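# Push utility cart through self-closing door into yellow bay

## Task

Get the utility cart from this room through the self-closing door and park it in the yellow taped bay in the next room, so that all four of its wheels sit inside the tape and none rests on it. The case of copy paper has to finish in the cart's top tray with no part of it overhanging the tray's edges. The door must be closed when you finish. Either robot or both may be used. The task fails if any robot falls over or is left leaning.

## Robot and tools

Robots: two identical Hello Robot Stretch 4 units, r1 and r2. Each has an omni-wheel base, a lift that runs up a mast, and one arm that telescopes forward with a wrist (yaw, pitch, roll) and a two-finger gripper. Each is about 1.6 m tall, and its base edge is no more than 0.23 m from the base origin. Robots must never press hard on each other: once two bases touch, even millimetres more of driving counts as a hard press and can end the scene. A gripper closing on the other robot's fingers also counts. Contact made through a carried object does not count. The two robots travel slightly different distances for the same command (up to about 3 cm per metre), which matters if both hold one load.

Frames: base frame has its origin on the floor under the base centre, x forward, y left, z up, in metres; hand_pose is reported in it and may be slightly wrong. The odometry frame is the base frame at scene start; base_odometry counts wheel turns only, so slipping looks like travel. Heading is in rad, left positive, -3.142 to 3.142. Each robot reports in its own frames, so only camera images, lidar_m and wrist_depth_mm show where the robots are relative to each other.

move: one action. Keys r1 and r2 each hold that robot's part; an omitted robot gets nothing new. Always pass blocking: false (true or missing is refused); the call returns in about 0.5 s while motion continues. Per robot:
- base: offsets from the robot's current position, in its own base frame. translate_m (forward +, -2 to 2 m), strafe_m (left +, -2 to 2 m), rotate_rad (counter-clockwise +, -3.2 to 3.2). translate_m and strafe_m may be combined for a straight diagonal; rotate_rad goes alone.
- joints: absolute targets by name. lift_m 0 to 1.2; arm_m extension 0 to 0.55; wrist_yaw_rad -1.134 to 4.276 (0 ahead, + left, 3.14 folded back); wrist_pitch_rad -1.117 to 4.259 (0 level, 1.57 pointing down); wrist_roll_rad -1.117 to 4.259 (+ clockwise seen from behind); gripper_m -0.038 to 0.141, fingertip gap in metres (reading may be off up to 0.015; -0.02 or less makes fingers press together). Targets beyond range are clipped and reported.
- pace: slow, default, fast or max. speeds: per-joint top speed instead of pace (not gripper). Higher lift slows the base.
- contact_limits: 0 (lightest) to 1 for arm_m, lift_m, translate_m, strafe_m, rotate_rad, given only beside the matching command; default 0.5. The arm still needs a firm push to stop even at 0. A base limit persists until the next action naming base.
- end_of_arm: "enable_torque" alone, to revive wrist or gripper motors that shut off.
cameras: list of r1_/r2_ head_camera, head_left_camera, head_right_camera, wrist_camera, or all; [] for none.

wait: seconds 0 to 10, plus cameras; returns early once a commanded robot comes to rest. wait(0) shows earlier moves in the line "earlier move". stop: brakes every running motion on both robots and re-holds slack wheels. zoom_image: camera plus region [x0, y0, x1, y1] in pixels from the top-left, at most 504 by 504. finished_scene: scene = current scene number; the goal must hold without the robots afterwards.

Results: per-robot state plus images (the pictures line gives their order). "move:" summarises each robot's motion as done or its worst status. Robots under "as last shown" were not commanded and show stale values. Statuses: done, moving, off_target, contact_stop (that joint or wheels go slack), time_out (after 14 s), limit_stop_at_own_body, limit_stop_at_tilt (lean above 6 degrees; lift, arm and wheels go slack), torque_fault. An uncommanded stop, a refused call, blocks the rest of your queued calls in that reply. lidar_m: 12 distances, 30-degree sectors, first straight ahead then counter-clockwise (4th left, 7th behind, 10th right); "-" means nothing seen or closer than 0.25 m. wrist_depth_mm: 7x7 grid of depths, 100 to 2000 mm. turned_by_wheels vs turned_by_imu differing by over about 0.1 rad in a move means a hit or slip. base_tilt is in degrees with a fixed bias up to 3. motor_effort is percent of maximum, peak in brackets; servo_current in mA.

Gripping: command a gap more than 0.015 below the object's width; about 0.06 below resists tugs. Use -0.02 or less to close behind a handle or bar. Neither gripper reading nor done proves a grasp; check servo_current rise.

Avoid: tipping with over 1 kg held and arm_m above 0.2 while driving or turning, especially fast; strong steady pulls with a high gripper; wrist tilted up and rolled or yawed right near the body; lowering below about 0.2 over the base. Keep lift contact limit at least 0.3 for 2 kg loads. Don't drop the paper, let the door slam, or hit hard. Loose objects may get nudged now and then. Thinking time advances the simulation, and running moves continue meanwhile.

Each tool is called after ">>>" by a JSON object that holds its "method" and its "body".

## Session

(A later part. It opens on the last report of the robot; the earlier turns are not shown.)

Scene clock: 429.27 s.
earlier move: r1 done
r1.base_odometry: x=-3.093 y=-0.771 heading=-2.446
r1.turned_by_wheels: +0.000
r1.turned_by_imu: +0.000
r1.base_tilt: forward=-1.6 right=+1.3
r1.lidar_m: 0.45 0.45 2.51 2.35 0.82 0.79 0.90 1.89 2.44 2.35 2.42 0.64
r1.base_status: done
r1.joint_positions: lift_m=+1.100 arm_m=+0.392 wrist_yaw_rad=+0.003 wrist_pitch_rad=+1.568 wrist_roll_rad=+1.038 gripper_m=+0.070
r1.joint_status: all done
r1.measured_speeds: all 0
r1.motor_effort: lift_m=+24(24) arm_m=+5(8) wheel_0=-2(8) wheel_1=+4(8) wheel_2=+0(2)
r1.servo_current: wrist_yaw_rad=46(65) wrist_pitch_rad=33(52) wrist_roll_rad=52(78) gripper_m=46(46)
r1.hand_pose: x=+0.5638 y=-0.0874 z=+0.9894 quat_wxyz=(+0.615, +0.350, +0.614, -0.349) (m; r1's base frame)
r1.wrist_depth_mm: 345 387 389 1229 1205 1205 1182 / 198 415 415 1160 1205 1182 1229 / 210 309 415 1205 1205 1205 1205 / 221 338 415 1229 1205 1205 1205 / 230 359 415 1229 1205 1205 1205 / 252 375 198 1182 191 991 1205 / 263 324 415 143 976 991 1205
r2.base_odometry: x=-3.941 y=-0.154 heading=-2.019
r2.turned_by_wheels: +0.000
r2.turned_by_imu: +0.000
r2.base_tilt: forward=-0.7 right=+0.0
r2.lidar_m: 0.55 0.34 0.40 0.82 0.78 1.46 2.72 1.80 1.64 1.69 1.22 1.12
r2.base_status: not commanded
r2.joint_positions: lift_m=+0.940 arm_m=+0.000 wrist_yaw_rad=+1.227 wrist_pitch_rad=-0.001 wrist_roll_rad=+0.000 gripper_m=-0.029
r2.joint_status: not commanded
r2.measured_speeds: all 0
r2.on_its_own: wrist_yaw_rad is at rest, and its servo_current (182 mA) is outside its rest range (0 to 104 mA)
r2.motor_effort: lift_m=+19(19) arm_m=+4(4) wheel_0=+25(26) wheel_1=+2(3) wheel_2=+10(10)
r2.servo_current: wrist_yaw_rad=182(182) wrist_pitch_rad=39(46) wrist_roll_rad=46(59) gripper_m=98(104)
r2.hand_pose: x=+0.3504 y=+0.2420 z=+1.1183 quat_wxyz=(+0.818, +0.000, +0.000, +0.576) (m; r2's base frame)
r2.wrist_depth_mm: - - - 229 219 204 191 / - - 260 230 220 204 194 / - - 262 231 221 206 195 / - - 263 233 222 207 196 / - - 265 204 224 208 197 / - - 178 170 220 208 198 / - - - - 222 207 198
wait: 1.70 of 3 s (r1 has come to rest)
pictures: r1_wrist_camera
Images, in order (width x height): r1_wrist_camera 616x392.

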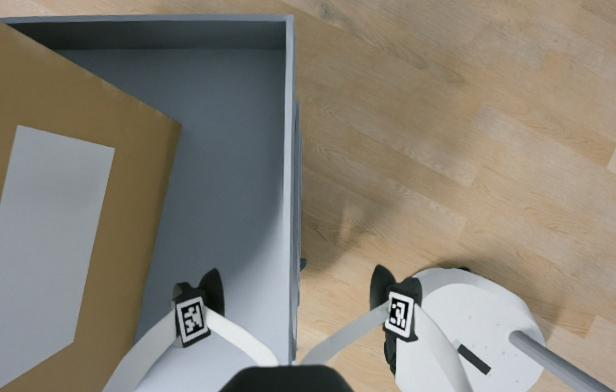

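>>> {"method": "move", "body": {"blocking": false, "r1": {"joints":{"lift_m":0.9},"pace":"slow","contact_limits":{"lift_m":0.2}}, "cameras": []}}

>>> {"method": "wait", "body": {"seconds": 3, "cameras": ["r1_wrist_camera"]}}

>>> {"method": "move", "body": {"blocking": false, "r1": {"joints":{"gripper_m":0.03}}, "cameras": []}}

>>> {"method": "wait", "body": {"seconds": 1.5, "cameras": ["r1_wrist_camera"]}}

Scene clock: 438.13 s.
move: r1 moving
r1.base_odometry: x=-3.093 y=-0.771 heading=-2.446
r1.turned_by_wheels: +0.000
r1.turned_by_imu: +0.000
r1.base_tilt: forward=-1.6 right=+1.3
r1.lidar_m: 0.46 0.50 2.53 2.36 0.77 0.79 0.89 1.90 2.47 2.36 2.42 0.64
r1.base_status: not commanded
r1.joint_positions: lift_m=+1.075 arm_m=+0.392 wrist_yaw_rad=+0.003 wrist_pitch_rad=+1.568 wrist_roll_rad=+1.038 gripper_m=+0.070
r1.joint_status: lift_m moving
r1.measured_speeds: translate_m=+0.000 strafe_m=+0.000 rotate_rad=+0.000 lift_m=-0.097 arm_m=+0.000 wrist_yaw_rad=+0.000 wrist_pitch_rad=+0.000 wrist_roll_rad=+0.000
r1.motor_effort: lift_m=+11(23) arm_m=+5(5) wheel_0=-2(2) wheel_1=+4(4) wheel_2=+0(0)
r1.servo_current: wrist_yaw_rad=52(59) wrist_pitch_rad=39(46) wrist_roll_rad=39(65) gripper_m=39(46)
r1.contact_limits: lift_m 0.2
r1.hand_pose: x=+0.5639 y=-0.0874 z=+0.9650 quat_wxyz=(+0.615, +0.350, +0.614, -0.349) (m; r1's base frame)
r1.wrist_depth_mm: 336 364 362 1182 1205 1205 1182 / 198 397 397 1182 1182 1205 1182 / 211 309 392 1182 1160 1182 1205 / 222 338 394 1182 1182 1182 1182 / 231 362 392 1160 1182 1182 1160 / 252 379 193 1160 191 976 1182 / 263 322 394 143 976 976 1205
r2.base_odometry: x=-3.941 y=-0.154 heading=-2.019
r2.turned_by_wheels: +0.000
r2.turned_by_imu: +0.000
r2.base_tilt: forward=-0.7 right=+0.0
r2.lidar_m: 0.54 0.35 0.43 0.84 0.81 1.47 2.71 1.79 1.67 1.69 1.23 1.12
r2.base_status: not commanded
r2.joint_positions: lift_m=+0.940 arm_m=+0.000 wrist_yaw_rad=+1.227 wrist_pitch_rad=-0.001 wrist_roll_rad=+0.000 gripper_m=-0.029
r2.joint_status: not commanded
r2.measured_speeds: all 0
r2.motor_effort: lift_m=+19(19) arm_m=+4(4) wheel_0=+25(25) wheel_1=+3(3) wheel_2=+10(10)
r2.servo_current: wrist_yaw_rad=176(176) wrist_pitch_rad=33(39) wrist_roll_rad=46(59) gripper_m=98(104)
r2.hand_pose: x=+0.3504 y=+0.2420 z=+1.1183 quat_wxyz=(+0.818, +0.000, +0.000, +0.576) (m; r2's base frame)
r2.wrist_depth_mm: - - - 229 219 203 192 / - - 262 231 220 204 194 / - - 263 231 221 205 195 / - - 264 233 221 207 196 / - - 266 204 224 207 197 / - - 179 170 220 208 197 / - - - - 222 206 198
pictures: none
No camera images: "cameras" was empty.

Scene clock: 440.00 s.
earlier move: r1 done
r1.base_odometry: x=-3.093 y=-0.771 heading=-2.446
r1.turned_by_wheels: +0.000
r1.turned_by_imu: +0.000
r1.base_tilt: forward=-1.6 right=+1.3
r1.lidar_m: 0.46 0.49 2.52 2.36 0.81 0.79 0.90 1.90 2.49 2.36 2.42 0.65
r1.base_status: not commanded
r1.joint_positions: lift_m=+0.901 arm_m=+0.392 wrist_yaw_rad=+0.003 wrist_pitch_rad=+1.568 wrist_roll_rad=+1.038 gripper_m=+0.070
r1.joint_status: all done
r1.measured_speeds: all 0
r1.motor_effort: lift_m=+0(23) arm_m=+5(5) wheel_0=-1(3) wheel_1=+4(4) wheel_2=+0(0)
r1.servo_current: wrist_yaw_rad=52(72) wrist_pitch_rad=39(59) wrist_roll_rad=46(65) gripper_m=39(46)
r1.contact_limits: lift_m 0.2
r1.hand_pose: x=+0.5639 y=-0.0874 z=+0.7913 quat_wxyz=(+0.615, +0.350, +0.614, -0.349) (m; r1's base frame)
r1.wrist_depth_mm: 228 229 228 1008 1008 1008 1025 / 196 228 227 1025 1025 1025 991 / 202 228 227 1008 991 1042 1008 / 215 228 227 1008 1008 1025 1025 / 228 226 227 1025 1008 991 1025 / 228 227 226 1008 191 831 991 / 226 181 224 151 891 798 798
r2.base_odometry: x=-3.941 y=-0.154 heading=-2.019
r2.turned_by_wheels: +0.000
r2.turned_by_imu: +0.000
r2.base_tilt: forward=-0.7 right=+0.0
r2.lidar_m: 0.57 0.35 0.41 0.83 0.80 1.51 2.70 1.78 1.65 1.69 1.22 1.13
r2.base_status: not commanded
r2.joint_positions: lift_m=+0.940 arm_m=+0.000 wrist_yaw_rad=+1.227 wrist_pitch_rad=-0.001 wrist_roll_rad=+0.000 gripper_m=-0.029
r2.joint_status: not commanded
r2.measured_speeds: all 0
r2.on_its_own: wrist_yaw_rad is at rest, and its servo_current (169 mA) is outside its rest range (0 to 104 mA)
r2.motor_effort: lift_m=+19(19) arm_m=+3(4) wheel_0=+25(26) wheel_1=+2(3) wheel_2=+10(10)
r2.servo_current: wrist_yaw_rad=169(189) wrist_pitch_rad=33(46) wrist_roll_rad=39(65) gripper_m=98(104)
r2.hand_pose: x=+0.3504 y=+0.2420 z=+1.1183 quat_wxyz=(+0.818, +0.000, +0.000, +0.576) (m; r2's base frame)
r2.wrist_depth_mm: - - - 229 220 203 192 / - - 260 230 220 204 194 / - - 263 231 221 206 195 / - - 264 233 222 206 196 / - - 265 204 224 208 197 / - - 178 170 220 208 198 / - - - - 221 207 198
wait: 1.87 of 3 s (r1 has come to rest)
pictures: r1_wrist_camera
Images, in order (width x height): r1_wrist_camera 616x392.

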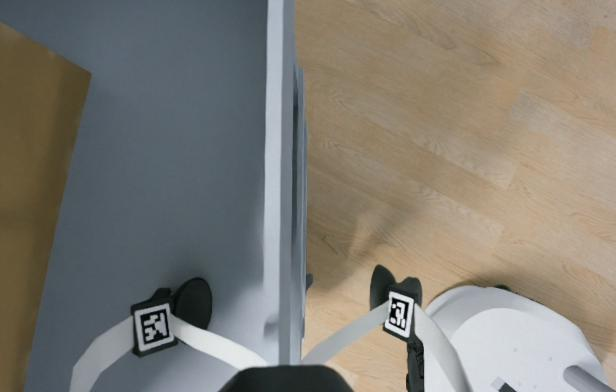

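Scene clock: 440.50 s.
move: r1 moving
r1.base_odometry: x=-3.093 y=-0.771 heading=-2.446
r1.turned_by_wheels: +0.000
r1.turned_by_imu: +0.000
r1.base_tilt: forward=-1.6 right=+1.2
r1.lidar_m: 0.45 0.48 2.51 2.35 0.81 0.79 0.92 1.90 2.47 2.35 2.42 0.64
r1.base_status: not commanded
r1.joint_positions: lift_m=+0.901 arm_m=+0.392 wrist_yaw_rad=+0.003 wrist_pitch_rad=+1.566 wrist_roll_rad=+1.038 gripper_m=+0.051
r1.joint_status: gripper_m moving
r1.measured_speeds: translate_m=+0.000 strafe_m=+0.000 rotate_rad=+0.002 lift_m=+0.000 arm_m=+0.000 wrist_yaw_rad=+0.000 wrist_pitch_rad=-0.014 wrist_roll_rad=+0.000
r1.motor_effort: lift_m=+1(1) arm_m=+4(5) wheel_0=-1(2) wheel_1=+4(4) wheel_2=+1(1)
r1.servo_current: wrist_yaw_rad=46(65) wrist_pitch_rad=33(52) wrist_roll_rad=46(65) gripper_m=104(104)
r1.contact_limits: lift_m 0.2
r1.hand_pose: x=+0.5644 y=-0.0874 z=+0.7913 quat_wxyz=(+0.616, +0.351, +0.613, -0.349) (m; r1's base frame)
r1.wrist_depth_mm: 228 229 228 1008 1008 1025 991 / 193 228 226 1008 1025 1025 991 / 203 226 226 1025 1008 1025 1008 / 211 227 227 1008 1025 991 1008 / 227 226 226 1008 991 1008 1008 / 228 228 225 165 190 842 1008 / 227 179 226 155 854 798 798
r2.base_odometry: x=-3.941 y=-0.154 heading=-2.019
r2.turned_by_wheels: +0.000
r2.turned_by_imu: +0.000
r2.base_tilt: forward=-0.7 right=+0.0
r2.lidar_m: 0.54 0.35 0.39 0.83 0.80 1.49 2.69 1.77 1.65 1.65 1.22 1.13
r2.base_status: not commanded
r2.joint_positions: lift_m=+0.940 arm_m=+0.000 wrist_yaw_rad=+1.227 wrist_pitch_rad=-0.001 wrist_roll_rad=+0.000 gripper_m=-0.029
r2.joint_status: not commanded
r2.measured_speeds: all 0
r2.motor_effort: lift_m=+19(19) arm_m=+4(4) wheel_0=+25(26) wheel_1=+2(3) wheel_2=+9(10)
r2.servo_current: wrist_yaw_rad=169(182) wrist_pitch_rad=46(46) wrist_roll_rad=39(59) gripper_m=91(104)
r2.hand_pose: x=+0.3504 y=+0.2420 z=+1.1183 quat_wxyz=(+0.818, +0.000, +0.000, +0.576) (m; r2's base frame)
r2.wrist_depth_mm: - - - 229 219 203 193 / - - 260 230 220 204 194 / - - 262 231 222 206 195 / - - 265 232 223 206 196 / - - 266 204 224 208 197 / - - 178 170 219 208 198 / - - - - 222 208 198
pictures: none
No camera images: "cameras" was empty.

Scene clock: 441.23 s.
earlier move: r1 done
r1.base_odometry: x=-3.093 y=-0.771 heading=-2.445
r1.turned_by_wheels: +0.000
r1.turned_by_imu: +0.000
r1.base_tilt: forward=-1.6 right=+1.2
r1.lidar_m: 0.45 0.47 2.49 2.35 0.80 0.81 0.90 1.92 2.46 2.35 2.40 0.64
r1.base_status: not commanded
r1.joint_positions: lift_m=+0.901 arm_m=+0.392 wrist_yaw_rad=+0.003 wrist_pitch_rad=+1.562 wrist_roll_rad=+1.038 gripper_m=+0.030
r1.joint_status: all done
r1.measured_speeds: all 0
r1.motor_effort: lift_m=+2(2) arm_m=+2(5) wheel_0=+2(2) wheel_1=+4(4) wheel_2=+4(4)
r1.servo_current: wrist_yaw_rad=46(72) wrist_pitch_rad=52(59) wrist_roll_rad=59(65) gripper_m=46(104)
r1.contact_limits: lift_m 0.2
r1.hand_pose: x=+0.5657 y=-0.0874 z=+0.7912 quat_wxyz=(+0.617, +0.351, +0.612, -0.348) (m; r1's base frame)
r1.wrist_depth_mm: 230 229 228 227 1008 991 1008 / 190 228 227 227 1008 991 991 / 200 229 226 225 1008 991 1008 / 206 228 227 226 1008 1008 991 / 222 227 226 225 991 1025 991 / 229 228 224 176 189 866 976 / 224 177 225 155 866 788 788
r2.base_odometry: x=-3.941 y=-0.154 heading=-2.019
r2.turned_by_wheels: +0.000
r2.turned_by_imu: +0.000
r2.base_tilt: forward=-0.7 right=+0.0
r2.lidar_m: 0.56 0.35 0.40 0.84 0.77 1.49 2.70 1.78 1.65 1.69 1.23 1.11
r2.base_status: not commanded
r2.joint_positions: lift_m=+0.940 arm_m=+0.000 wrist_yaw_rad=+1.227 wrist_pitch_rad=-0.001 wrist_roll_rad=+0.000 gripper_m=-0.029
r2.joint_status: not commanded
r2.measured_speeds: all 0
r2.on_its_own: wrist_yaw_rad is at rest, and its servo_current (176 mA) is outside its rest range (0 to 104 mA)
r2.motor_effort: lift_m=+19(19) arm_m=+3(4) wheel_0=+25(26) wheel_1=+2(3) wheel_2=+10(10)
r2.servo_current: wrist_yaw_rad=176(182) wrist_pitch_rad=39(46) wrist_roll_rad=52(59) gripper_m=91(104)
r2.hand_pose: x=+0.3504 y=+0.2420 z=+1.1183 quat_wxyz=(+0.818, +0.000, +0.000, +0.576) (m; r2's base frame)
r2.wrist_depth_mm: - - - 229 219 204 192 / - - 262 231 220 204 193 / - - 263 231 221 206 194 / - - 264 233 223 206 196 / - - 265 204 224 207 197 / - - 178 170 220 208 198 / - - - - 221 207 198
wait: 0.73 of 1.5 s (r1 has come to rest)
pictures: r1_wrist_camera
Images, in order (width x height): r1_wrist_camera 616x392.

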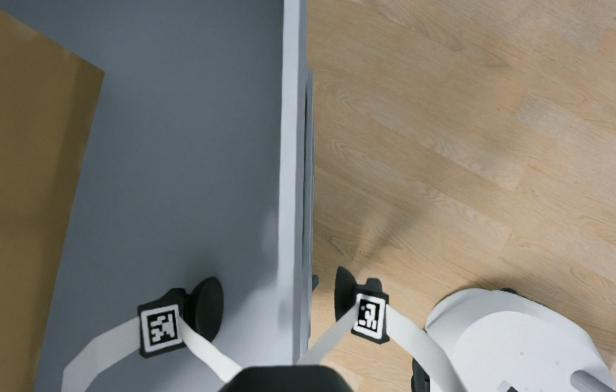

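>>> {"method": "move", "body": {"blocking": false, "r1": {"base":{"translate_m":-0.4,"strafe_m":-0.22},"pace":"slow","contact_limits":{"translate_m":0.7}}, "cameras": []}}

>>> {"method": "wait", "body": {"seconds": 6, "cameras": ["r1_head_camera","r1_wrist_camera","r1_head_left_camera"]}}

Scene clock: 448.30 s.
move: r1 moving
r1.base_odometry: x=-3.088 y=-0.758 heading=-2.444
r1.turned_by_wheels: +0.001
r1.turned_by_imu: +0.000
r1.base_tilt: forward=-1.6 right=+1.3
r1.lidar_m: 0.47 0.50 2.53 2.36 0.78 0.77 0.92 1.92 2.46 2.33 2.40 0.66
r1.base_status: translate_m moving; strafe_m moving
r1.joint_positions: lift_m=+0.901 arm_m=+0.392 wrist_yaw_rad=+0.003 wrist_pitch_rad=+1.560 wrist_roll_rad=+1.038 gripper_m=+0.030
r1.joint_status: not commanded
r1.measured_speeds: translate_m=-0.048 strafe_m=-0.027 rotate_rad=+0.003 lift_m=+0.000 arm_m=+0.000 wrist_yaw_rad=+0.000 wrist_pitch_rad=+0.000 wrist_roll_rad=+0.000
r1.motor_effort: lift_m=+2(2) arm_m=-4(4) wheel_0=+1(4) wheel_1=-4(6) wheel_2=+11(12)
r1.servo_current: wrist_yaw_rad=46(59) wrist_pitch_rad=65(65) wrist_roll_rad=46(65) gripper_m=52(52)
r1.contact_limits: lift_m 0.2; translate_m 0.7
r1.hand_pose: x=+0.5663 y=-0.0874 z=+0.7912 quat_wxyz=(+0.618, +0.352, +0.611, -0.348) (m; r1's base frame)
r1.wrist_depth_mm: 231 230 228 1042 1008 1025 991 / 199 229 229 1008 1008 991 991 / 211 228 228 1008 1025 991 991 / 221 229 227 1008 1008 991 1008 / 229 229 227 991 1025 991 1008 / 229 228 217 1008 189 854 991 / 229 181 224 182 891 788 778
r2.base_odometry: x=-3.941 y=-0.154 heading=-2.019
r2.turned_by_wheels: +0.000
r2.turned_by_imu: +0.000
r2.base_tilt: forward=-0.7 right=+0.0
r2.lidar_m: 0.54 0.35 0.40 0.82 0.80 1.49 2.69 1.79 1.66 1.68 1.20 1.11
r2.base_status: not commanded
r2.joint_positions: lift_m=+0.940 arm_m=+0.000 wrist_yaw_rad=+1.227 wrist_pitch_rad=-0.001 wrist_roll_rad=+0.000 gripper_m=-0.029
r2.joint_status: not commanded
r2.measured_speeds: all 0
r2.motor_effort: lift_m=+19(19) arm_m=+4(4) wheel_0=+25(26) wheel_1=+3(3) wheel_2=+10(10)
r2.servo_current: wrist_yaw_rad=176(176) wrist_pitch_rad=33(46) wrist_roll_rad=46(59) gripper_m=98(98)
r2.hand_pose: x=+0.3504 y=+0.2420 z=+1.1183 quat_wxyz=(+0.818, +0.000, +0.000, +0.576) (m; r2's base frame)
r2.wrist_depth_mm: - - - 229 219 202 192 / - - 259 231 220 204 193 / - - 263 231 222 205 195 / - - 265 233 223 206 196 / - - 265 204 224 207 197 / - - 178 171 220 208 197 / - - - - 222 206 198
pictures: none
No camera images: "cameras" was empty.

Scene clock: 453.53 s.
earlier move: r1 done
r1.base_odometry: x=-2.928 y=-0.346 heading=-2.446
r1.turned_by_wheels: -0.001
r1.turned_by_imu: -0.002
r1.base_tilt: forward=-1.6 right=+1.3
r1.lidar_m: 0.52 0.53 2.70 0.79 0.69 0.62 - 1.44 1.91 2.15 2.22 0.64
r1.base_status: done
r1.joint_positions: lift_m=+0.901 arm_m=+0.392 wrist_yaw_rad=+0.004 wrist_pitch_rad=+1.553 wrist_roll_rad=+1.039 gripper_m=+0.030
r1.joint_status: not commanded
r1.measured_speeds: all 0
r1.motor_effort: lift_m=+9(9) arm_m=-3(4) wheel_0=-5(6) wheel_1=-2(8) wheel_2=+2(22)
r1.servo_current: wrist_yaw_rad=78(78) wrist_pitch_rad=91(137) wrist_roll_rad=26(72) gripper_m=46(52)
r1.contact_limits: lift_m 0.2; translate_m 0.7
r1.hand_pose: x=+0.5683 y=-0.0874 z=+0.7907 quat_wxyz=(+0.620, +0.353, +0.609, -0.347) (m; r1's base frame)
r1.wrist_depth_mm: 182 229 229 229 1025 1025 1042 / 200 229 227 229 991 1008 991 / 213 229 227 1008 1025 1008 991 / 229 229 228 1008 1008 1008 1008 / 230 229 227 1008 1008 976 1008 / 229 228 185 1008 188 854 1008 / 229 177 180 1008 842 798 778
r2.base_odometry: x=-3.941 y=-0.154 heading=-2.019
r2.turned_by_wheels: +0.000
r2.turned_by_imu: +0.001
r2.base_tilt: forward=-0.8 right=+0.0
r2.lidar_m: 0.56 0.35 0.40 0.76 1.14 4.67 2.69 1.81 1.65 1.67 1.22 1.12
r2.base_status: not commanded
r2.joint_positions: lift_m=+0.940 arm_m=+0.000 wrist_yaw_rad=+1.227 wrist_pitch_rad=-0.001 wrist_roll_rad=+0.000 gripper_m=-0.029
r2.joint_status: not commanded
r2.measured_speeds: all 0
r2.on_its_own: wrist_yaw_rad is at rest, and its servo_current (176 mA) is outside its rest range (0 to 104 mA)
r2.motor_effort: lift_m=+19(19) arm_m=+4(4) wheel_0=+25(26) wheel_1=+2(3) wheel_2=+9(10)
r2.servo_current: wrist_yaw_rad=176(189) wrist_pitch_rad=39(46) wrist_roll_rad=39(65) gripper_m=98(104)
r2.hand_pose: x=+0.3504 y=+0.2420 z=+1.1183 quat_wxyz=(+0.818, +0.000, +0.000, +0.576) (m; r2's base frame)
r2.wrist_depth_mm: - - 162 228 219 203 193 / - - 260 231 220 204 193 / - - 263 230 221 206 195 / - 831 259 233 223 207 196 / - - 264 204 224 208 196 / - - 178 171 220 208 198 / - - 904 - 222 207 199
wait: 5.23 of 6 s (r1 has come to rest)
pictures: r1_head_camera, r1_head_left_camera, r1_wrist_camera
Images, in order (width x height): r1_head_camera 420x560, r1_head_left_camera 420x672, r1_wrist_camera 616x392.

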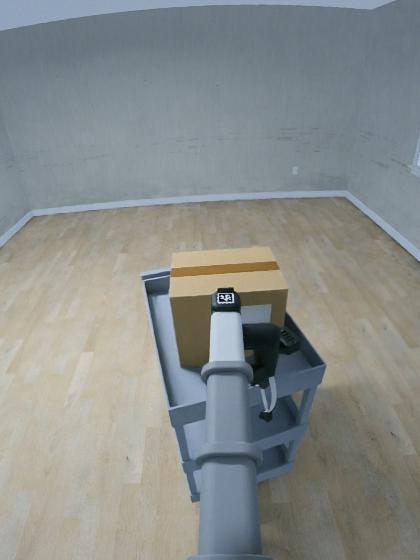

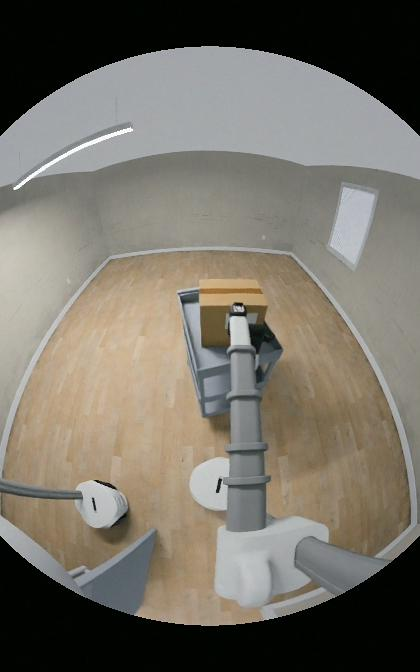

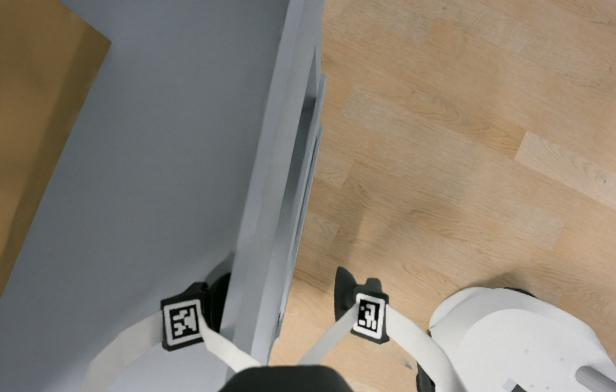

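>>> {"method": "move", "body": {"blocking": false, "r1": {"base":{"translate_m":-0.5,"strafe_m":-0.05},"pace":"slow","contact_limits":{"translate_m":0.7}}, "cameras": []}}

>>> {"method": "wait", "body": {"seconds": 7, "cameras": ["r1_head_left_camera","r1_wrist_camera","r1_head_right_camera"]}}

Scene clock: 462.77 s.
move: r1 moving
r1.base_odometry: x=-2.919 y=-0.337 heading=-2.446
r1.turned_by_wheels: +0.000
r1.turned_by_imu: -0.001
r1.base_tilt: forward=-1.6 right=+1.3
r1.lidar_m: 0.54 0.53 2.70 0.76 0.64 0.63 - 1.41 1.91 2.15 2.22 0.65
r1.base_status: translate_m moving; strafe_m moving
r1.joint_positions: lift_m=+0.901 arm_m=+0.392 wrist_yaw_rad=+0.004 wrist_pitch_rad=+1.553 wrist_roll_rad=+1.039 gripper_m=+0.030
r1.joint_status: not commanded
r1.measured_speeds: translate_m=-0.049 strafe_m=-0.004 rotate_rad=-0.001 lift_m=+0.000 arm_m=+0.000 wrist_yaw_rad=+0.000 wrist_pitch_rad=+0.000 wrist_roll_rad=+0.002
r1.motor_effort: lift_m=+9(9) arm_m=-3(4) wheel_0=-6(7) wheel_1=-6(7) wheel_2=+8(9)
r1.servo_current: wrist_yaw_rad=39(65) wrist_pitch_rad=85(98) wrist_roll_rad=46(59) gripper_m=39(52)
r1.contact_limits: lift_m 0.2; translate_m 0.7
r1.hand_pose: x=+0.5683 y=-0.0874 z=+0.7907 quat_wxyz=(+0.620, +0.353, +0.609, -0.347) (m; r1's base frame)
r1.wrist_depth_mm: 195 232 229 200 1025 1008 1008 / 211 230 229 236 1008 1025 991 / 229 229 228 1025 1008 1008 991 / 230 229 228 991 1008 1008 991 / 229 228 227 1008 1008 991 991 / 229 229 186 1008 189 866 991 / 229 225 156 1008 842 768 778
r2.base_odometry: x=-3.941 y=-0.154 heading=-2.019
r2.turned_by_wheels: +0.000
r2.turned_by_imu: +0.000
r2.base_tilt: forward=-0.7 right=+0.0
r2.lidar_m: 0.55 0.34 0.41 0.73 1.16 4.67 2.70 1.78 1.67 1.71 1.23 1.13
r2.base_status: not commanded
r2.joint_positions: lift_m=+0.940 arm_m=+0.000 wrist_yaw_rad=+1.227 wrist_pitch_rad=-0.001 wrist_roll_rad=+0.000 gripper_m=-0.029
r2.joint_status: not commanded
r2.measured_speeds: all 0
r2.motor_effort: lift_m=+19(19) arm_m=+4(4) wheel_0=+25(26) wheel_1=+2(3) wheel_2=+10(10)
r2.servo_current: wrist_yaw_rad=169(182) wrist_pitch_rad=39(46) wrist_roll_rad=46(59) gripper_m=91(104)
r2.hand_pose: x=+0.3504 y=+0.2420 z=+1.1183 quat_wxyz=(+0.818, +0.000, +0.000, +0.576) (m; r2's base frame)
r2.wrist_depth_mm: - - 162 229 220 203 193 / - - 260 231 219 204 193 / - - 262 232 221 206 195 / - 831 260 233 223 206 196 / - - 264 204 224 207 197 / - - 178 171 220 208 198 / - - 904 - 221 207 198
pictures: none
No camera images: "cameras" was empty.

Scene clock: 468.57 s.
earlier move: r1 done
r1.base_odometry: x=-2.576 y=+0.012 heading=-2.447
r1.turned_by_wheels: -0.001
r1.turned_by_imu: -0.006
r1.base_tilt: forward=-1.6 right=+1.3
r1.lidar_m: 0.55 3.97 0.77 0.46 0.51 0.76 3.94 0.97 1.20 2.14 2.20 0.55
r1.base_status: done
r1.joint_positions: lift_m=+0.901 arm_m=+0.392 wrist_yaw_rad=+0.002 wrist_pitch_rad=+1.553 wrist_roll_rad=+1.041 gripper_m=+0.030
r1.joint_status: not commanded
r1.measured_speeds: all 0
r1.motor_effort: lift_m=+9(9) arm_m=-3(4) wheel_0=-9(16) wheel_1=-5(10) wheel_2=+0(11)
r1.servo_current: wrist_yaw_rad=46(78) wrist_pitch_rad=91(98) wrist_roll_rad=33(72) gripper_m=39(52)
r1.contact_limits: lift_m 0.2; translate_m 0.7
r1.hand_pose: x=+0.5682 y=-0.0874 z=+0.7907 quat_wxyz=(+0.619, +0.354, +0.609, -0.348) (m; r1's base frame)
r1.wrist_depth_mm: 145 170 207 229 227 226 225 / 170 211 229 229 227 225 - / 216 231 229 227 226 189 991 / 231 229 229 227 226 1008 991 / 230 229 228 227 991 991 991 / 229 228 195 161 189 831 788 / 229 226 178 147 854 798 778
r2.base_odometry: x=-3.941 y=-0.154 heading=-2.019
r2.turned_by_wheels: +0.000
r2.turned_by_imu: +0.001
r2.base_tilt: forward=-0.7 right=+0.0
r2.lidar_m: 0.57 0.35 0.40 0.92 1.33 4.69 2.71 1.82 1.65 1.68 1.23 1.13
r2.base_status: not commanded
r2.joint_positions: lift_m=+0.940 arm_m=+0.000 wrist_yaw_rad=+1.227 wrist_pitch_rad=-0.001 wrist_roll_rad=+0.000 gripper_m=-0.029
r2.joint_status: not commanded
r2.measured_speeds: all 0
r2.on_its_own: wrist_yaw_rad is at rest, and its servo_current (169 mA) is outside its rest range (0 to 104 mA)
r2.motor_effort: lift_m=+19(19) arm_m=+4(4) wheel_0=+25(26) wheel_1=+3(3) wheel_2=+10(10)
r2.servo_current: wrist_yaw_rad=169(189) wrist_pitch_rad=39(46) wrist_roll_rad=46(65) gripper_m=98(104)
r2.hand_pose: x=+0.3504 y=+0.2420 z=+1.1183 quat_wxyz=(+0.818, +0.000, +0.000, +0.576) (m; r2's base frame)
r2.wrist_depth_mm: - - - 228 219 203 193 / - - 259 230 220 204 194 / - - 263 231 221 205 195 / - 904 263 232 223 206 196 / 1025 1078 264 204 224 208 196 / 1008 1042 176 170 220 209 198 / 1281 140 1205 - 222 206 198
wait: 5.80 of 7 s (r1 has come to rest)
pictures: r1_head_left_camera, r1_head_right_camera, r1_wrist_camera
Images, in order (width x height): r1_head_left_camera 420x672, r1_head_right_camera 420x672, r1_wrist_camera 616x392.

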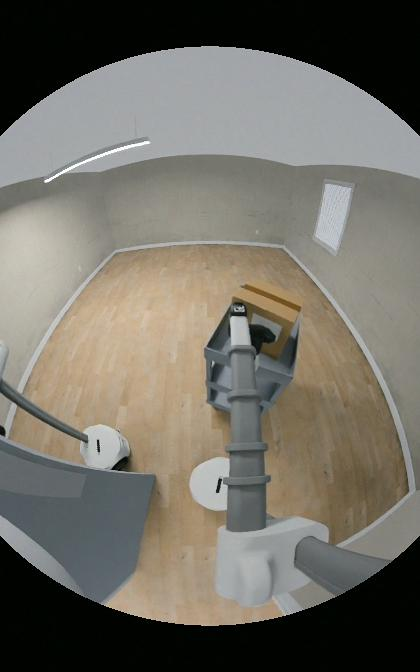

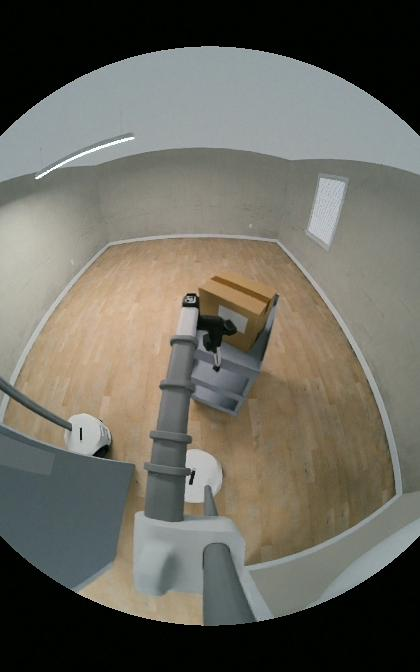

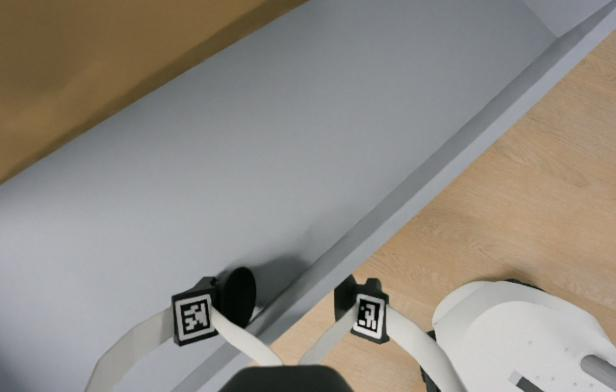

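>>> {"method": "move", "body": {"blocking": false, "r1": {"joints":{"gripper_m":0.06}}, "cameras": []}}

>>> {"method": "move", "body": {"blocking": false, "r1": {"joints":{"wrist_roll_rad":1.88},"speeds":{"wrist_roll_rad":0.6}}, "cameras": []}}

>>> {"method": "wait", "body": {"seconds": 2.5, "cameras": ["r1_wrist_camera"]}}

Scene clock: 477.37 s.
move: r1 moving
r1.base_odometry: x=-2.576 y=+0.012 heading=-2.447
r1.turned_by_wheels: +0.000
r1.turned_by_imu: +0.000
r1.base_tilt: forward=-1.6 right=+1.3
r1.lidar_m: 0.55 3.95 0.76 0.44 0.51 0.78 3.94 0.95 1.25 2.14 2.19 0.54
r1.base_status: not commanded
r1.joint_positions: lift_m=+0.901 arm_m=+0.392 wrist_yaw_rad=+0.002 wrist_pitch_rad=+1.553 wrist_roll_rad=+1.041 gripper_m=+0.049
r1.joint_status: gripper_m moving
r1.measured_speeds: all 0
r1.motor_effort: lift_m=+9(9) arm_m=-4(4) wheel_0=-9(9) wheel_1=-5(5) wheel_2=+0(0)
r1.servo_current: wrist_yaw_rad=33(59) wrist_pitch_rad=98(98) wrist_roll_rad=52(72) gripper_m=52(78)
r1.contact_limits: lift_m 0.2; translate_m 0.7
r1.hand_pose: x=+0.5682 y=-0.0874 z=+0.7907 quat_wxyz=(+0.619, +0.354, +0.609, -0.348) (m; r1's base frame)
r1.wrist_depth_mm: 145 170 206 229 228 227 226 / 170 211 230 229 227 226 - / 216 230 229 228 226 187 1008 / 231 230 229 227 198 991 991 / 230 229 228 227 991 1008 991 / 229 228 195 156 187 831 788 / 229 226 178 140 960 788 788
r2.base_odometry: x=-3.941 y=-0.154 heading=-2.019
r2.turned_by_wheels: +0.000
r2.turned_by_imu: +0.000
r2.base_tilt: forward=-0.7 right=+0.0
r2.lidar_m: 0.55 0.36 0.41 0.92 1.31 4.69 2.71 1.80 1.63 1.68 1.21 1.12
r2.base_status: not commanded
r2.joint_positions: lift_m=+0.940 arm_m=+0.000 wrist_yaw_rad=+1.227 wrist_pitch_rad=-0.001 wrist_roll_rad=+0.000 gripper_m=-0.029
r2.joint_status: not commanded
r2.measured_speeds: all 0
r2.motor_effort: lift_m=+19(19) arm_m=+4(4) wheel_0=+25(25) wheel_1=+3(3) wheel_2=+10(10)
r2.servo_current: wrist_yaw_rad=176(176) wrist_pitch_rad=46(46) wrist_roll_rad=52(59) gripper_m=98(98)
r2.hand_pose: x=+0.3504 y=+0.2420 z=+1.1183 quat_wxyz=(+0.818, +0.000, +0.000, +0.576) (m; r2's base frame)
r2.wrist_depth_mm: - - - 229 219 203 193 / - - 262 231 220 204 194 / - - 263 231 221 205 195 / - 904 265 234 222 206 196 / 1025 1060 266 204 224 208 197 / 1008 1025 176 171 220 209 198 / 1255 140 1182 - 221 206 198
pictures: none
No camera images: "cameras" was empty.

Scene clock: 477.87 s.
earlier move: r1 moving
move: r1 moving
r1.base_odometry: x=-2.576 y=+0.012 heading=-2.446
r1.turned_by_wheels: +0.000
r1.turned_by_imu: +0.000
r1.base_tilt: forward=-1.6 right=+1.3
r1.lidar_m: 0.55 3.96 0.77 0.45 0.51 0.76 3.95 0.94 1.23 2.16 2.20 0.54
r1.base_status: not commanded
r1.joint_positions: lift_m=+0.901 arm_m=+0.392 wrist_yaw_rad=+0.002 wrist_pitch_rad=+1.559 wrist_roll_rad=+1.281 gripper_m=+0.060
r1.joint_status: wrist_roll_rad moving; gripper_m moving
r1.measured_speeds: translate_m=+0.000 strafe_m=+0.000 rotate_rad=+0.001 lift_m=+0.000 arm_m=+0.000 wrist_yaw_rad=+0.000 wrist_pitch_rad=+0.008 wrist_roll_rad=+0.597
r1.motor_effort: lift_m=+9(9) arm_m=-4(4) wheel_0=-7(10) wheel_1=-3(5) wheel_2=+0(0)
r1.servo_current: wrist_yaw_rad=65(65) wrist_pitch_rad=65(98) wrist_roll_rad=46(98) gripper_m=33(52)
r1.contact_limits: lift_m 0.2; translate_m 0.7
r1.hand_pose: x=+0.5666 y=-0.0874 z=+0.7906 quat_wxyz=(+0.571, +0.425, +0.564, -0.419) (m; r1's base frame)
r1.wrist_depth_mm: 143 176 222 228 226 226 - / 163 208 228 227 226 209 1008 / 202 229 228 228 226 1008 1008 / 230 229 228 227 196 1008 991 / 229 228 227 226 1008 1008 991 / 229 229 200 162 190 798 809 / 229 227 198 138 1008 798 778
r2: as last shown
r2.lidar_m: 0.57 0.33 0.40 0.93 1.36 4.67 2.71 1.79 1.66 1.70 1.21 1.12
r2.servo_current: wrist_yaw_rad=169(176) wrist_pitch_rad=46(46) wrist_roll_rad=59(59) gripper_m=91(98)
r2.wrist_depth_mm: - - - 229 218 203 192 / - - 262 231 220 204 194 / - - 262 232 220 205 195 / - 976 264 232 222 207 196 / 1025 1060 266 203 224 207 198 / 991 1025 176 171 220 208 198 / 1308 140 1205 - 222 206 199
pictures: none
No camera images: "cameras" was empty.

Scene clock: 479.23 s.
earlier move: r1 done
r1.base_odometry: x=-2.576 y=+0.012 heading=-2.445
r1.turned_by_wheels: +0.001
r1.turned_by_imu: +0.001
r1.base_tilt: forward=-1.6 right=+1.2
r1.lidar_m: 0.54 3.98 0.75 0.44 0.52 0.75 3.95 0.97 1.26 2.14 2.20 0.52
r1.base_status: not commanded
r1.joint_positions: lift_m=+0.901 arm_m=+0.392 wrist_yaw_rad=+0.002 wrist_pitch_rad=+1.560 wrist_roll_rad=+1.875 gripper_m=+0.060
r1.joint_status: all done
r1.measured_speeds: all 0
r1.motor_effort: lift_m=+9(9) arm_m=-3(4) wheel_0=+1(10) wheel_1=+0(5) wheel_2=+3(3)
r1.servo_current: wrist_yaw_rad=52(72) wrist_pitch_rad=52(98) wrist_roll_rad=52(98) gripper_m=46(52)
r1.contact_limits: lift_m 0.2; translate_m 0.7
r1.hand_pose: x=+0.5662 y=-0.0874 z=+0.7906 quat_wxyz=(+0.421, +0.573, +0.417, -0.566) (m; r1's base frame)
r1.wrist_depth_mm: 182 225 224 224 991 991 991 / 193 227 225 224 1008 991 991 / 204 228 226 226 1008 854 778 / 217 228 226 1008 1025 809 778 / 229 228 226 1025 1008 1008 788 / 229 229 213 209 193 1025 1008 / 229 170 226 144 1042 976 991
r2.base_odometry: x=-3.941 y=-0.154 heading=-2.019
r2.turned_by_wheels: +0.000
r2.turned_by_imu: +0.000
r2.base_tilt: forward=-0.6 right=+0.0
r2.lidar_m: 0.54 0.36 0.42 0.92 1.30 4.68 2.69 1.80 1.64 1.67 1.24 1.12
r2.base_status: not commanded
r2.joint_positions: lift_m=+0.940 arm_m=+0.000 wrist_yaw_rad=+1.227 wrist_pitch_rad=-0.001 wrist_roll_rad=+0.000 gripper_m=-0.029
r2.joint_status: not commanded
r2.measured_speeds: all 0
r2.on_its_own: wrist_yaw_rad is at rest, and its servo_current (182 mA) is outside its rest range (0 to 104 mA)
r2.motor_effort: lift_m=+19(19) arm_m=+4(4) wheel_0=+25(26) wheel_1=+3(3) wheel_2=+10(10)
r2.servo_current: wrist_yaw_rad=182(182) wrist_pitch_rad=46(46) wrist_roll_rad=39(59) gripper_m=98(104)
r2.hand_pose: x=+0.3504 y=+0.2420 z=+1.1183 quat_wxyz=(+0.818, +0.000, +0.000, +0.576) (m; r2's base frame)
r2.wrist_depth_mm: - - - 229 218 203 193 / - - 260 230 220 204 194 / - - 262 231 221 206 195 / - 946 264 233 222 206 196 / 1025 1042 265 204 224 207 197 / 991 1060 176 171 220 208 197 / 1308 140 1182 - 221 207 198
wait: 1.37 of 2.5 s (r1 has come to rest)
pictures: r1_wrist_camera
Images, in order (width x height): r1_wrist_camera 616x392.

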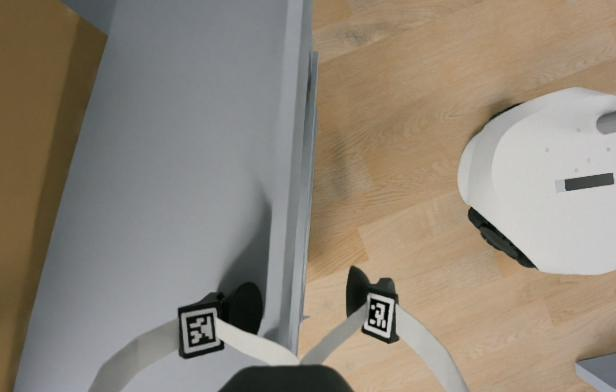

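>>> {"method": "move", "body": {"blocking": false, "r1": {"joints":{"gripper_m":-0.038,"wrist_roll_rad":1.93}}, "cameras": []}}

>>> {"method": "wait", "body": {"seconds": 2, "cameras": []}}

>>> {"method": "move", "body": {"blocking": false, "r1": {"base":{"translate_m":-0.35},"joints":{"wrist_roll_rad":1.63},"speeds":{"wrist_roll_rad":0.12},"pace":"slow","contact_limits":{"translate_m":0.7}}, "cameras": []}}

>>> {"method": "wait", "body": {"seconds": 6, "cameras": ["r1_head_left_camera","r1_head_camera","r1_wrist_camera"]}}

Scene clock: 485.37 s.
move: r1 moving
r1.base_odometry: x=-2.576 y=+0.012 heading=-2.445
r1.turned_by_wheels: +0.000
r1.turned_by_imu: +0.000
r1.base_tilt: forward=-1.6 right=+1.3
r1.lidar_m: 0.55 3.95 0.75 0.48 0.52 0.79 3.97 0.95 1.27 2.14 2.21 0.53
r1.base_status: not commanded
r1.joint_positions: lift_m=+0.901 arm_m=+0.392 wrist_yaw_rad=+0.002 wrist_pitch_rad=+1.560 wrist_roll_rad=+1.925 gripper_m=+0.041
r1.joint_status: wrist_roll_rad moving; gripper_m moving
r1.measured_speeds: all 0
r1.motor_effort: lift_m=+9(9) arm_m=-4(4) wheel_0=+1(1) wheel_1=+0(1) wheel_2=+3(3)
r1.servo_current: wrist_yaw_rad=65(65) wrist_pitch_rad=52(65) wrist_roll_rad=65(85) gripper_m=91(91)
r1.contact_limits: lift_m 0.2; translate_m 0.7
r1.hand_pose: x=+0.5662 y=-0.0874 z=+0.7906 quat_wxyz=(+0.407, +0.583, +0.402, -0.577) (m; r1's base frame)
r1.wrist_depth_mm: 186 227 224 1008 991 1008 1008 / 201 226 226 991 1008 1008 788 / 208 228 226 991 991 831 798 / 219 228 226 1025 991 831 788 / 229 227 226 1025 1025 1008 798 / 229 229 208 208 191 991 1008 / 230 170 227 144 1008 1008 1008
r2.base_odometry: x=-3.941 y=-0.154 heading=-2.019
r2.turned_by_wheels: +0.000
r2.turned_by_imu: +0.000
r2.base_tilt: forward=-0.7 right=+0.0
r2.lidar_m: 0.55 0.33 0.41 0.94 1.37 4.67 2.71 1.79 1.65 1.67 1.24 1.13
r2.base_status: not commanded
r2.joint_positions: lift_m=+0.940 arm_m=+0.000 wrist_yaw_rad=+1.227 wrist_pitch_rad=-0.001 wrist_roll_rad=+0.000 gripper_m=-0.029
r2.joint_status: not commanded
r2.measured_speeds: all 0
r2.motor_effort: lift_m=+19(19) arm_m=+4(4) wheel_0=+26(26) wheel_1=+2(3) wheel_2=+10(10)
r2.servo_current: wrist_yaw_rad=163(176) wrist_pitch_rad=46(46) wrist_roll_rad=39(59) gripper_m=98(98)
r2.hand_pose: x=+0.3504 y=+0.2420 z=+1.1183 quat_wxyz=(+0.818, +0.000, +0.000, +0.576) (m; r2's base frame)
r2.wrist_depth_mm: - - - 228 219 204 193 / - - 260 230 220 204 194 / - - 262 231 222 206 195 / - 946 265 233 223 206 196 / 1025 1042 265 204 224 208 197 / 991 1042 176 170 220 208 198 / 1281 140 1160 - 221 206 198
pictures: none
No camera images: "cameras" was empty.

Scene clock: 486.53 s.
earlier move: r1 done
r1.base_odometry: x=-2.576 y=+0.012 heading=-2.445
r1.turned_by_wheels: +0.000
r1.turned_by_imu: +0.000
r1.base_tilt: forward=-1.6 right=+1.2
r1.lidar_m: 0.54 3.95 0.76 0.46 0.51 0.78 3.98 0.96 1.25 2.15 2.19 0.55
r1.base_status: not commanded
r1.joint_positions: lift_m=+0.901 arm_m=+0.392 wrist_yaw_rad=+0.002 wrist_pitch_rad=+1.560 wrist_roll_rad=+1.928 gripper_m=-0.037
r1.joint_status: all done
r1.measured_speeds: all 0
r1.motor_effort: lift_m=+9(9) arm_m=-4(4) wheel_0=+1(1) wheel_1=+0(1) wheel_2=+3(3)
r1.servo_current: wrist_yaw_rad=46(65) wrist_pitch_rad=59(65) wrist_roll_rad=59(85) gripper_m=65(124)
r1.contact_limits: lift_m 0.2; translate_m 0.7
r1.hand_pose: x=+0.5662 y=-0.0874 z=+0.7906 quat_wxyz=(+0.406, +0.584, +0.402, -0.577) (m; r1's base frame)
r1.wrist_depth_mm: 196 222 220 976 976 991 991 / 202 223 222 1025 991 991 778 / 210 223 222 991 1008 798 788 / 221 223 222 1008 1008 842 778 / 224 223 223 1008 1025 991 809 / 224 224 188 182 1025 1008 991 / 224 152 223 152 163 1025 991
r2.base_odometry: x=-3.941 y=-0.154 heading=-2.019
r2.turned_by_wheels: +0.000
r2.turned_by_imu: +0.000
r2.base_tilt: forward=-0.7 right=+0.0
r2.lidar_m: 0.55 0.34 0.43 0.93 1.30 4.68 2.70 1.79 1.64 1.67 1.20 1.12
r2.base_status: not commanded
r2.joint_positions: lift_m=+0.940 arm_m=+0.000 wrist_yaw_rad=+1.227 wrist_pitch_rad=-0.001 wrist_roll_rad=+0.000 gripper_m=-0.029
r2.joint_status: not commanded
r2.measured_speeds: all 0
r2.on_its_own: wrist_yaw_rad is at rest, and its servo_current (182 mA) is outside its rest range (0 to 104 mA)
r2.motor_effort: lift_m=+19(19) arm_m=+4(4) wheel_0=+25(26) wheel_1=+2(3) wheel_2=+10(10)
r2.servo_current: wrist_yaw_rad=182(182) wrist_pitch_rad=33(46) wrist_roll_rad=46(59) gripper_m=91(104)
r2.hand_pose: x=+0.3504 y=+0.2420 z=+1.1183 quat_wxyz=(+0.818, +0.000, +0.000, +0.576) (m; r2's base frame)
r2.wrist_depth_mm: - - - 229 219 203 192 / - - 262 231 220 204 193 / - - 262 231 221 206 195 / - 960 264 233 223 207 196 / 1008 1042 266 204 224 207 196 / 991 1025 176 170 220 209 198 / 1281 140 1182 - 221 206 198
wait: 1.17 of 2 s (r1 has come to rest)
pictures: none
No camera images: "cameras" was empty.

Scene clock: 487.03 s.
move: r1 moving
r1.base_odometry: x=-2.566 y=+0.020 heading=-2.445
r1.turned_by_wheels: +0.000
r1.turned_by_imu: +0.000
r1.base_tilt: forward=-1.6 right=+1.3
r1.lidar_m: 0.56 3.98 0.77 0.46 0.50 0.78 3.93 0.96 1.21 2.15 2.18 0.54
r1.base_status: translate_m moving
r1.joint_positions: lift_m=+0.901 arm_m=+0.392 wrist_yaw_rad=+0.002 wrist_pitch_rad=+1.559 wrist_roll_rad=+1.880 gripper_m=-0.037
r1.joint_status: wrist_roll_rad moving
r1.measured_speeds: translate_m=-0.048 strafe_m=+0.000 rotate_rad=+0.002 lift_m=+0.000 arm_m=+0.000 wrist_yaw_rad=+0.000 wrist_pitch_rad=-0.014 wrist_roll_rad=-0.120
r1.motor_effort: lift_m=+9(9) arm_m=-3(4) wheel_0=-4(8) wheel_1=-8(8) wheel_2=+9(11)
r1.servo_current: wrist_yaw_rad=33(65) wrist_pitch_rad=59(59) wrist_roll_rad=26(65) gripper_m=72(72)
r1.contact_limits: lift_m 0.2; translate_m 0.7
r1.hand_pose: x=+0.5665 y=-0.0874 z=+0.7906 quat_wxyz=(+0.420, +0.574, +0.415, -0.567) (m; r1's base frame)
r1.wrist_depth_mm: 191 224 222 976 976 991 991 / 200 224 224 1025 1008 991 798 / 211 224 223 1025 991 842 788 / 220 224 224 1008 1008 842 788 / 226 225 224 1025 1008 1008 798 / 226 225 183 187 991 1008 991 / 227 154 224 179 150 991 1008
r2.base_odometry: x=-3.941 y=-0.154 heading=-2.019
r2.turned_by_wheels: +0.000
r2.turned_by_imu: +0.000
r2.base_tilt: forward=-0.7 right=+0.0
r2.lidar_m: 0.55 0.35 0.44 0.94 1.33 4.68 2.71 1.82 1.67 1.69 1.23 1.10
r2.base_status: not commanded
r2.joint_positions: lift_m=+0.940 arm_m=+0.000 wrist_yaw_rad=+1.227 wrist_pitch_rad=-0.001 wrist_roll_rad=+0.000 gripper_m=-0.029
r2.joint_status: not commanded
r2.measured_speeds: all 0
r2.motor_effort: lift_m=+19(19) arm_m=+4(4) wheel_0=+25(26) wheel_1=+3(3) wheel_2=+10(10)
r2.servo_current: wrist_yaw_rad=176(176) wrist_pitch_rad=39(39) wrist_roll_rad=46(52) gripper_m=98(104)
r2.hand_pose: x=+0.3504 y=+0.2420 z=+1.1183 quat_wxyz=(+0.818, +0.000, +0.000, +0.576) (m; r2's base frame)
r2.wrist_depth_mm: - - - 229 219 202 193 / - - 262 231 220 204 193 / - - 263 231 221 206 195 / - - 264 233 222 206 196 / 1025 1078 265 204 224 208 198 / 991 1008 176 170 219 209 197 / 1397 140 1182 - 221 207 198
pictures: none
No camera images: "cameras" was empty.

Scene clock: 491.30 s.
earlier move: r1 done
r1.base_odometry: x=-2.307 y=+0.236 heading=-2.447
r1.turned_by_wheels: -0.002
r1.turned_by_imu: -0.005
r1.base_tilt: forward=-1.6 right=+1.3
r1.lidar_m: 0.53 3.93 0.51 0.49 0.55 0.81 3.57 0.66 0.76 1.79 2.22 0.47
r1.base_status: done
r1.joint_positions: lift_m=+0.901 arm_m=+0.392 wrist_yaw_rad=+0.001 wrist_pitch_rad=+1.564 wrist_roll_rad=+1.637 gripper_m=-0.037
r1.joint_status: all done
r1.measured_speeds: all 0
r1.motor_effort: lift_m=+9(9) arm_m=-4(4) wheel_0=-12(18) wheel_1=-6(11) wheel_2=-4(11)
r1.servo_current: wrist_yaw_rad=26(72) wrist_pitch_rad=59(78) wrist_roll_rad=46(91) gripper_m=59(72)
r1.contact_limits: lift_m 0.2; translate_m 0.7
r1.hand_pose: x=+0.5651 y=-0.0874 z=+0.7906 quat_wxyz=(+0.485, +0.518, +0.482, -0.514) (m; r1's base frame)
r1.wrist_depth_mm: 144 183 221 221 222 189 991 / 163 213 222 221 221 991 1008 / 193 222 222 222 207 1025 991 / 222 222 221 222 175 831 788 / 222 222 222 213 1008 831 788 / 223 221 181 185 187 991 788 / 221 154 220 151 1008 137 991
r2.base_odometry: x=-3.941 y=-0.154 heading=-2.019
r2.turned_by_wheels: +0.000
r2.turned_by_imu: +0.001
r2.base_tilt: forward=-0.7 right=+0.0
r2.lidar_m: 0.55 0.33 0.43 0.91 3.98 4.68 2.73 1.79 1.66 1.68 1.23 1.12
r2.base_status: not commanded
r2.joint_positions: lift_m=+0.940 arm_m=+0.000 wrist_yaw_rad=+1.227 wrist_pitch_rad=-0.001 wrist_roll_rad=+0.000 gripper_m=-0.029
r2.joint_status: not commanded
r2.measured_speeds: all 0
r2.on_its_own: wrist_yaw_rad is at rest, and its servo_current (169 mA) is outside its rest range (0 to 104 mA)
r2.motor_effort: lift_m=+19(19) arm_m=+4(4) wheel_0=+25(26) wheel_1=+2(3) wheel_2=+10(10)
r2.servo_current: wrist_yaw_rad=169(189) wrist_pitch_rad=33(46) wrist_roll_rad=52(59) gripper_m=98(104)
r2.hand_pose: x=+0.3504 y=+0.2420 z=+1.1183 quat_wxyz=(+0.818, +0.000, +0.000, +0.576) (m; r2's base frame)
r2.wrist_depth_mm: - - - 228 218 202 193 / - - 260 230 220 204 193 / - - 263 231 220 205 195 / - - 263 233 222 207 196 / - - 265 204 224 207 196 / - - 178 171 220 208 198 / - 149 - - 222 206 198
wait: 4.27 of 6 s (r1 has come to rest)
pictures: r1_head_camera, r1_head_left_camera, r1_wrist_camera
Images, in order (width x height): r1_head_camera 420x560, r1_head_left_camera 420x672, r1_wrist_camera 616x392.

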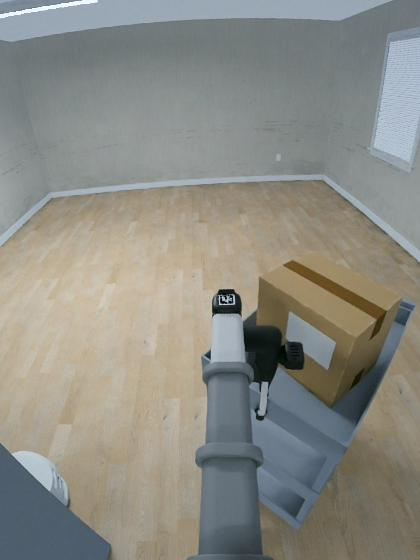

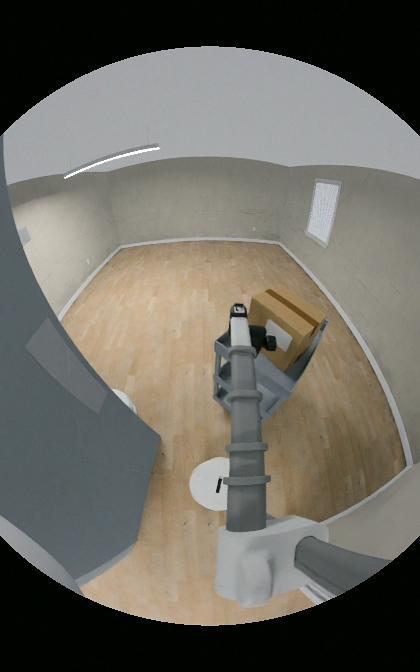

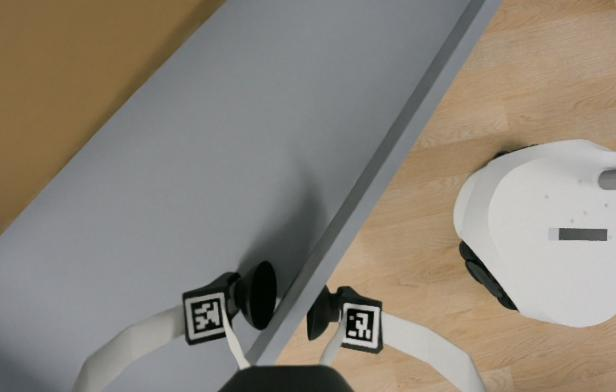

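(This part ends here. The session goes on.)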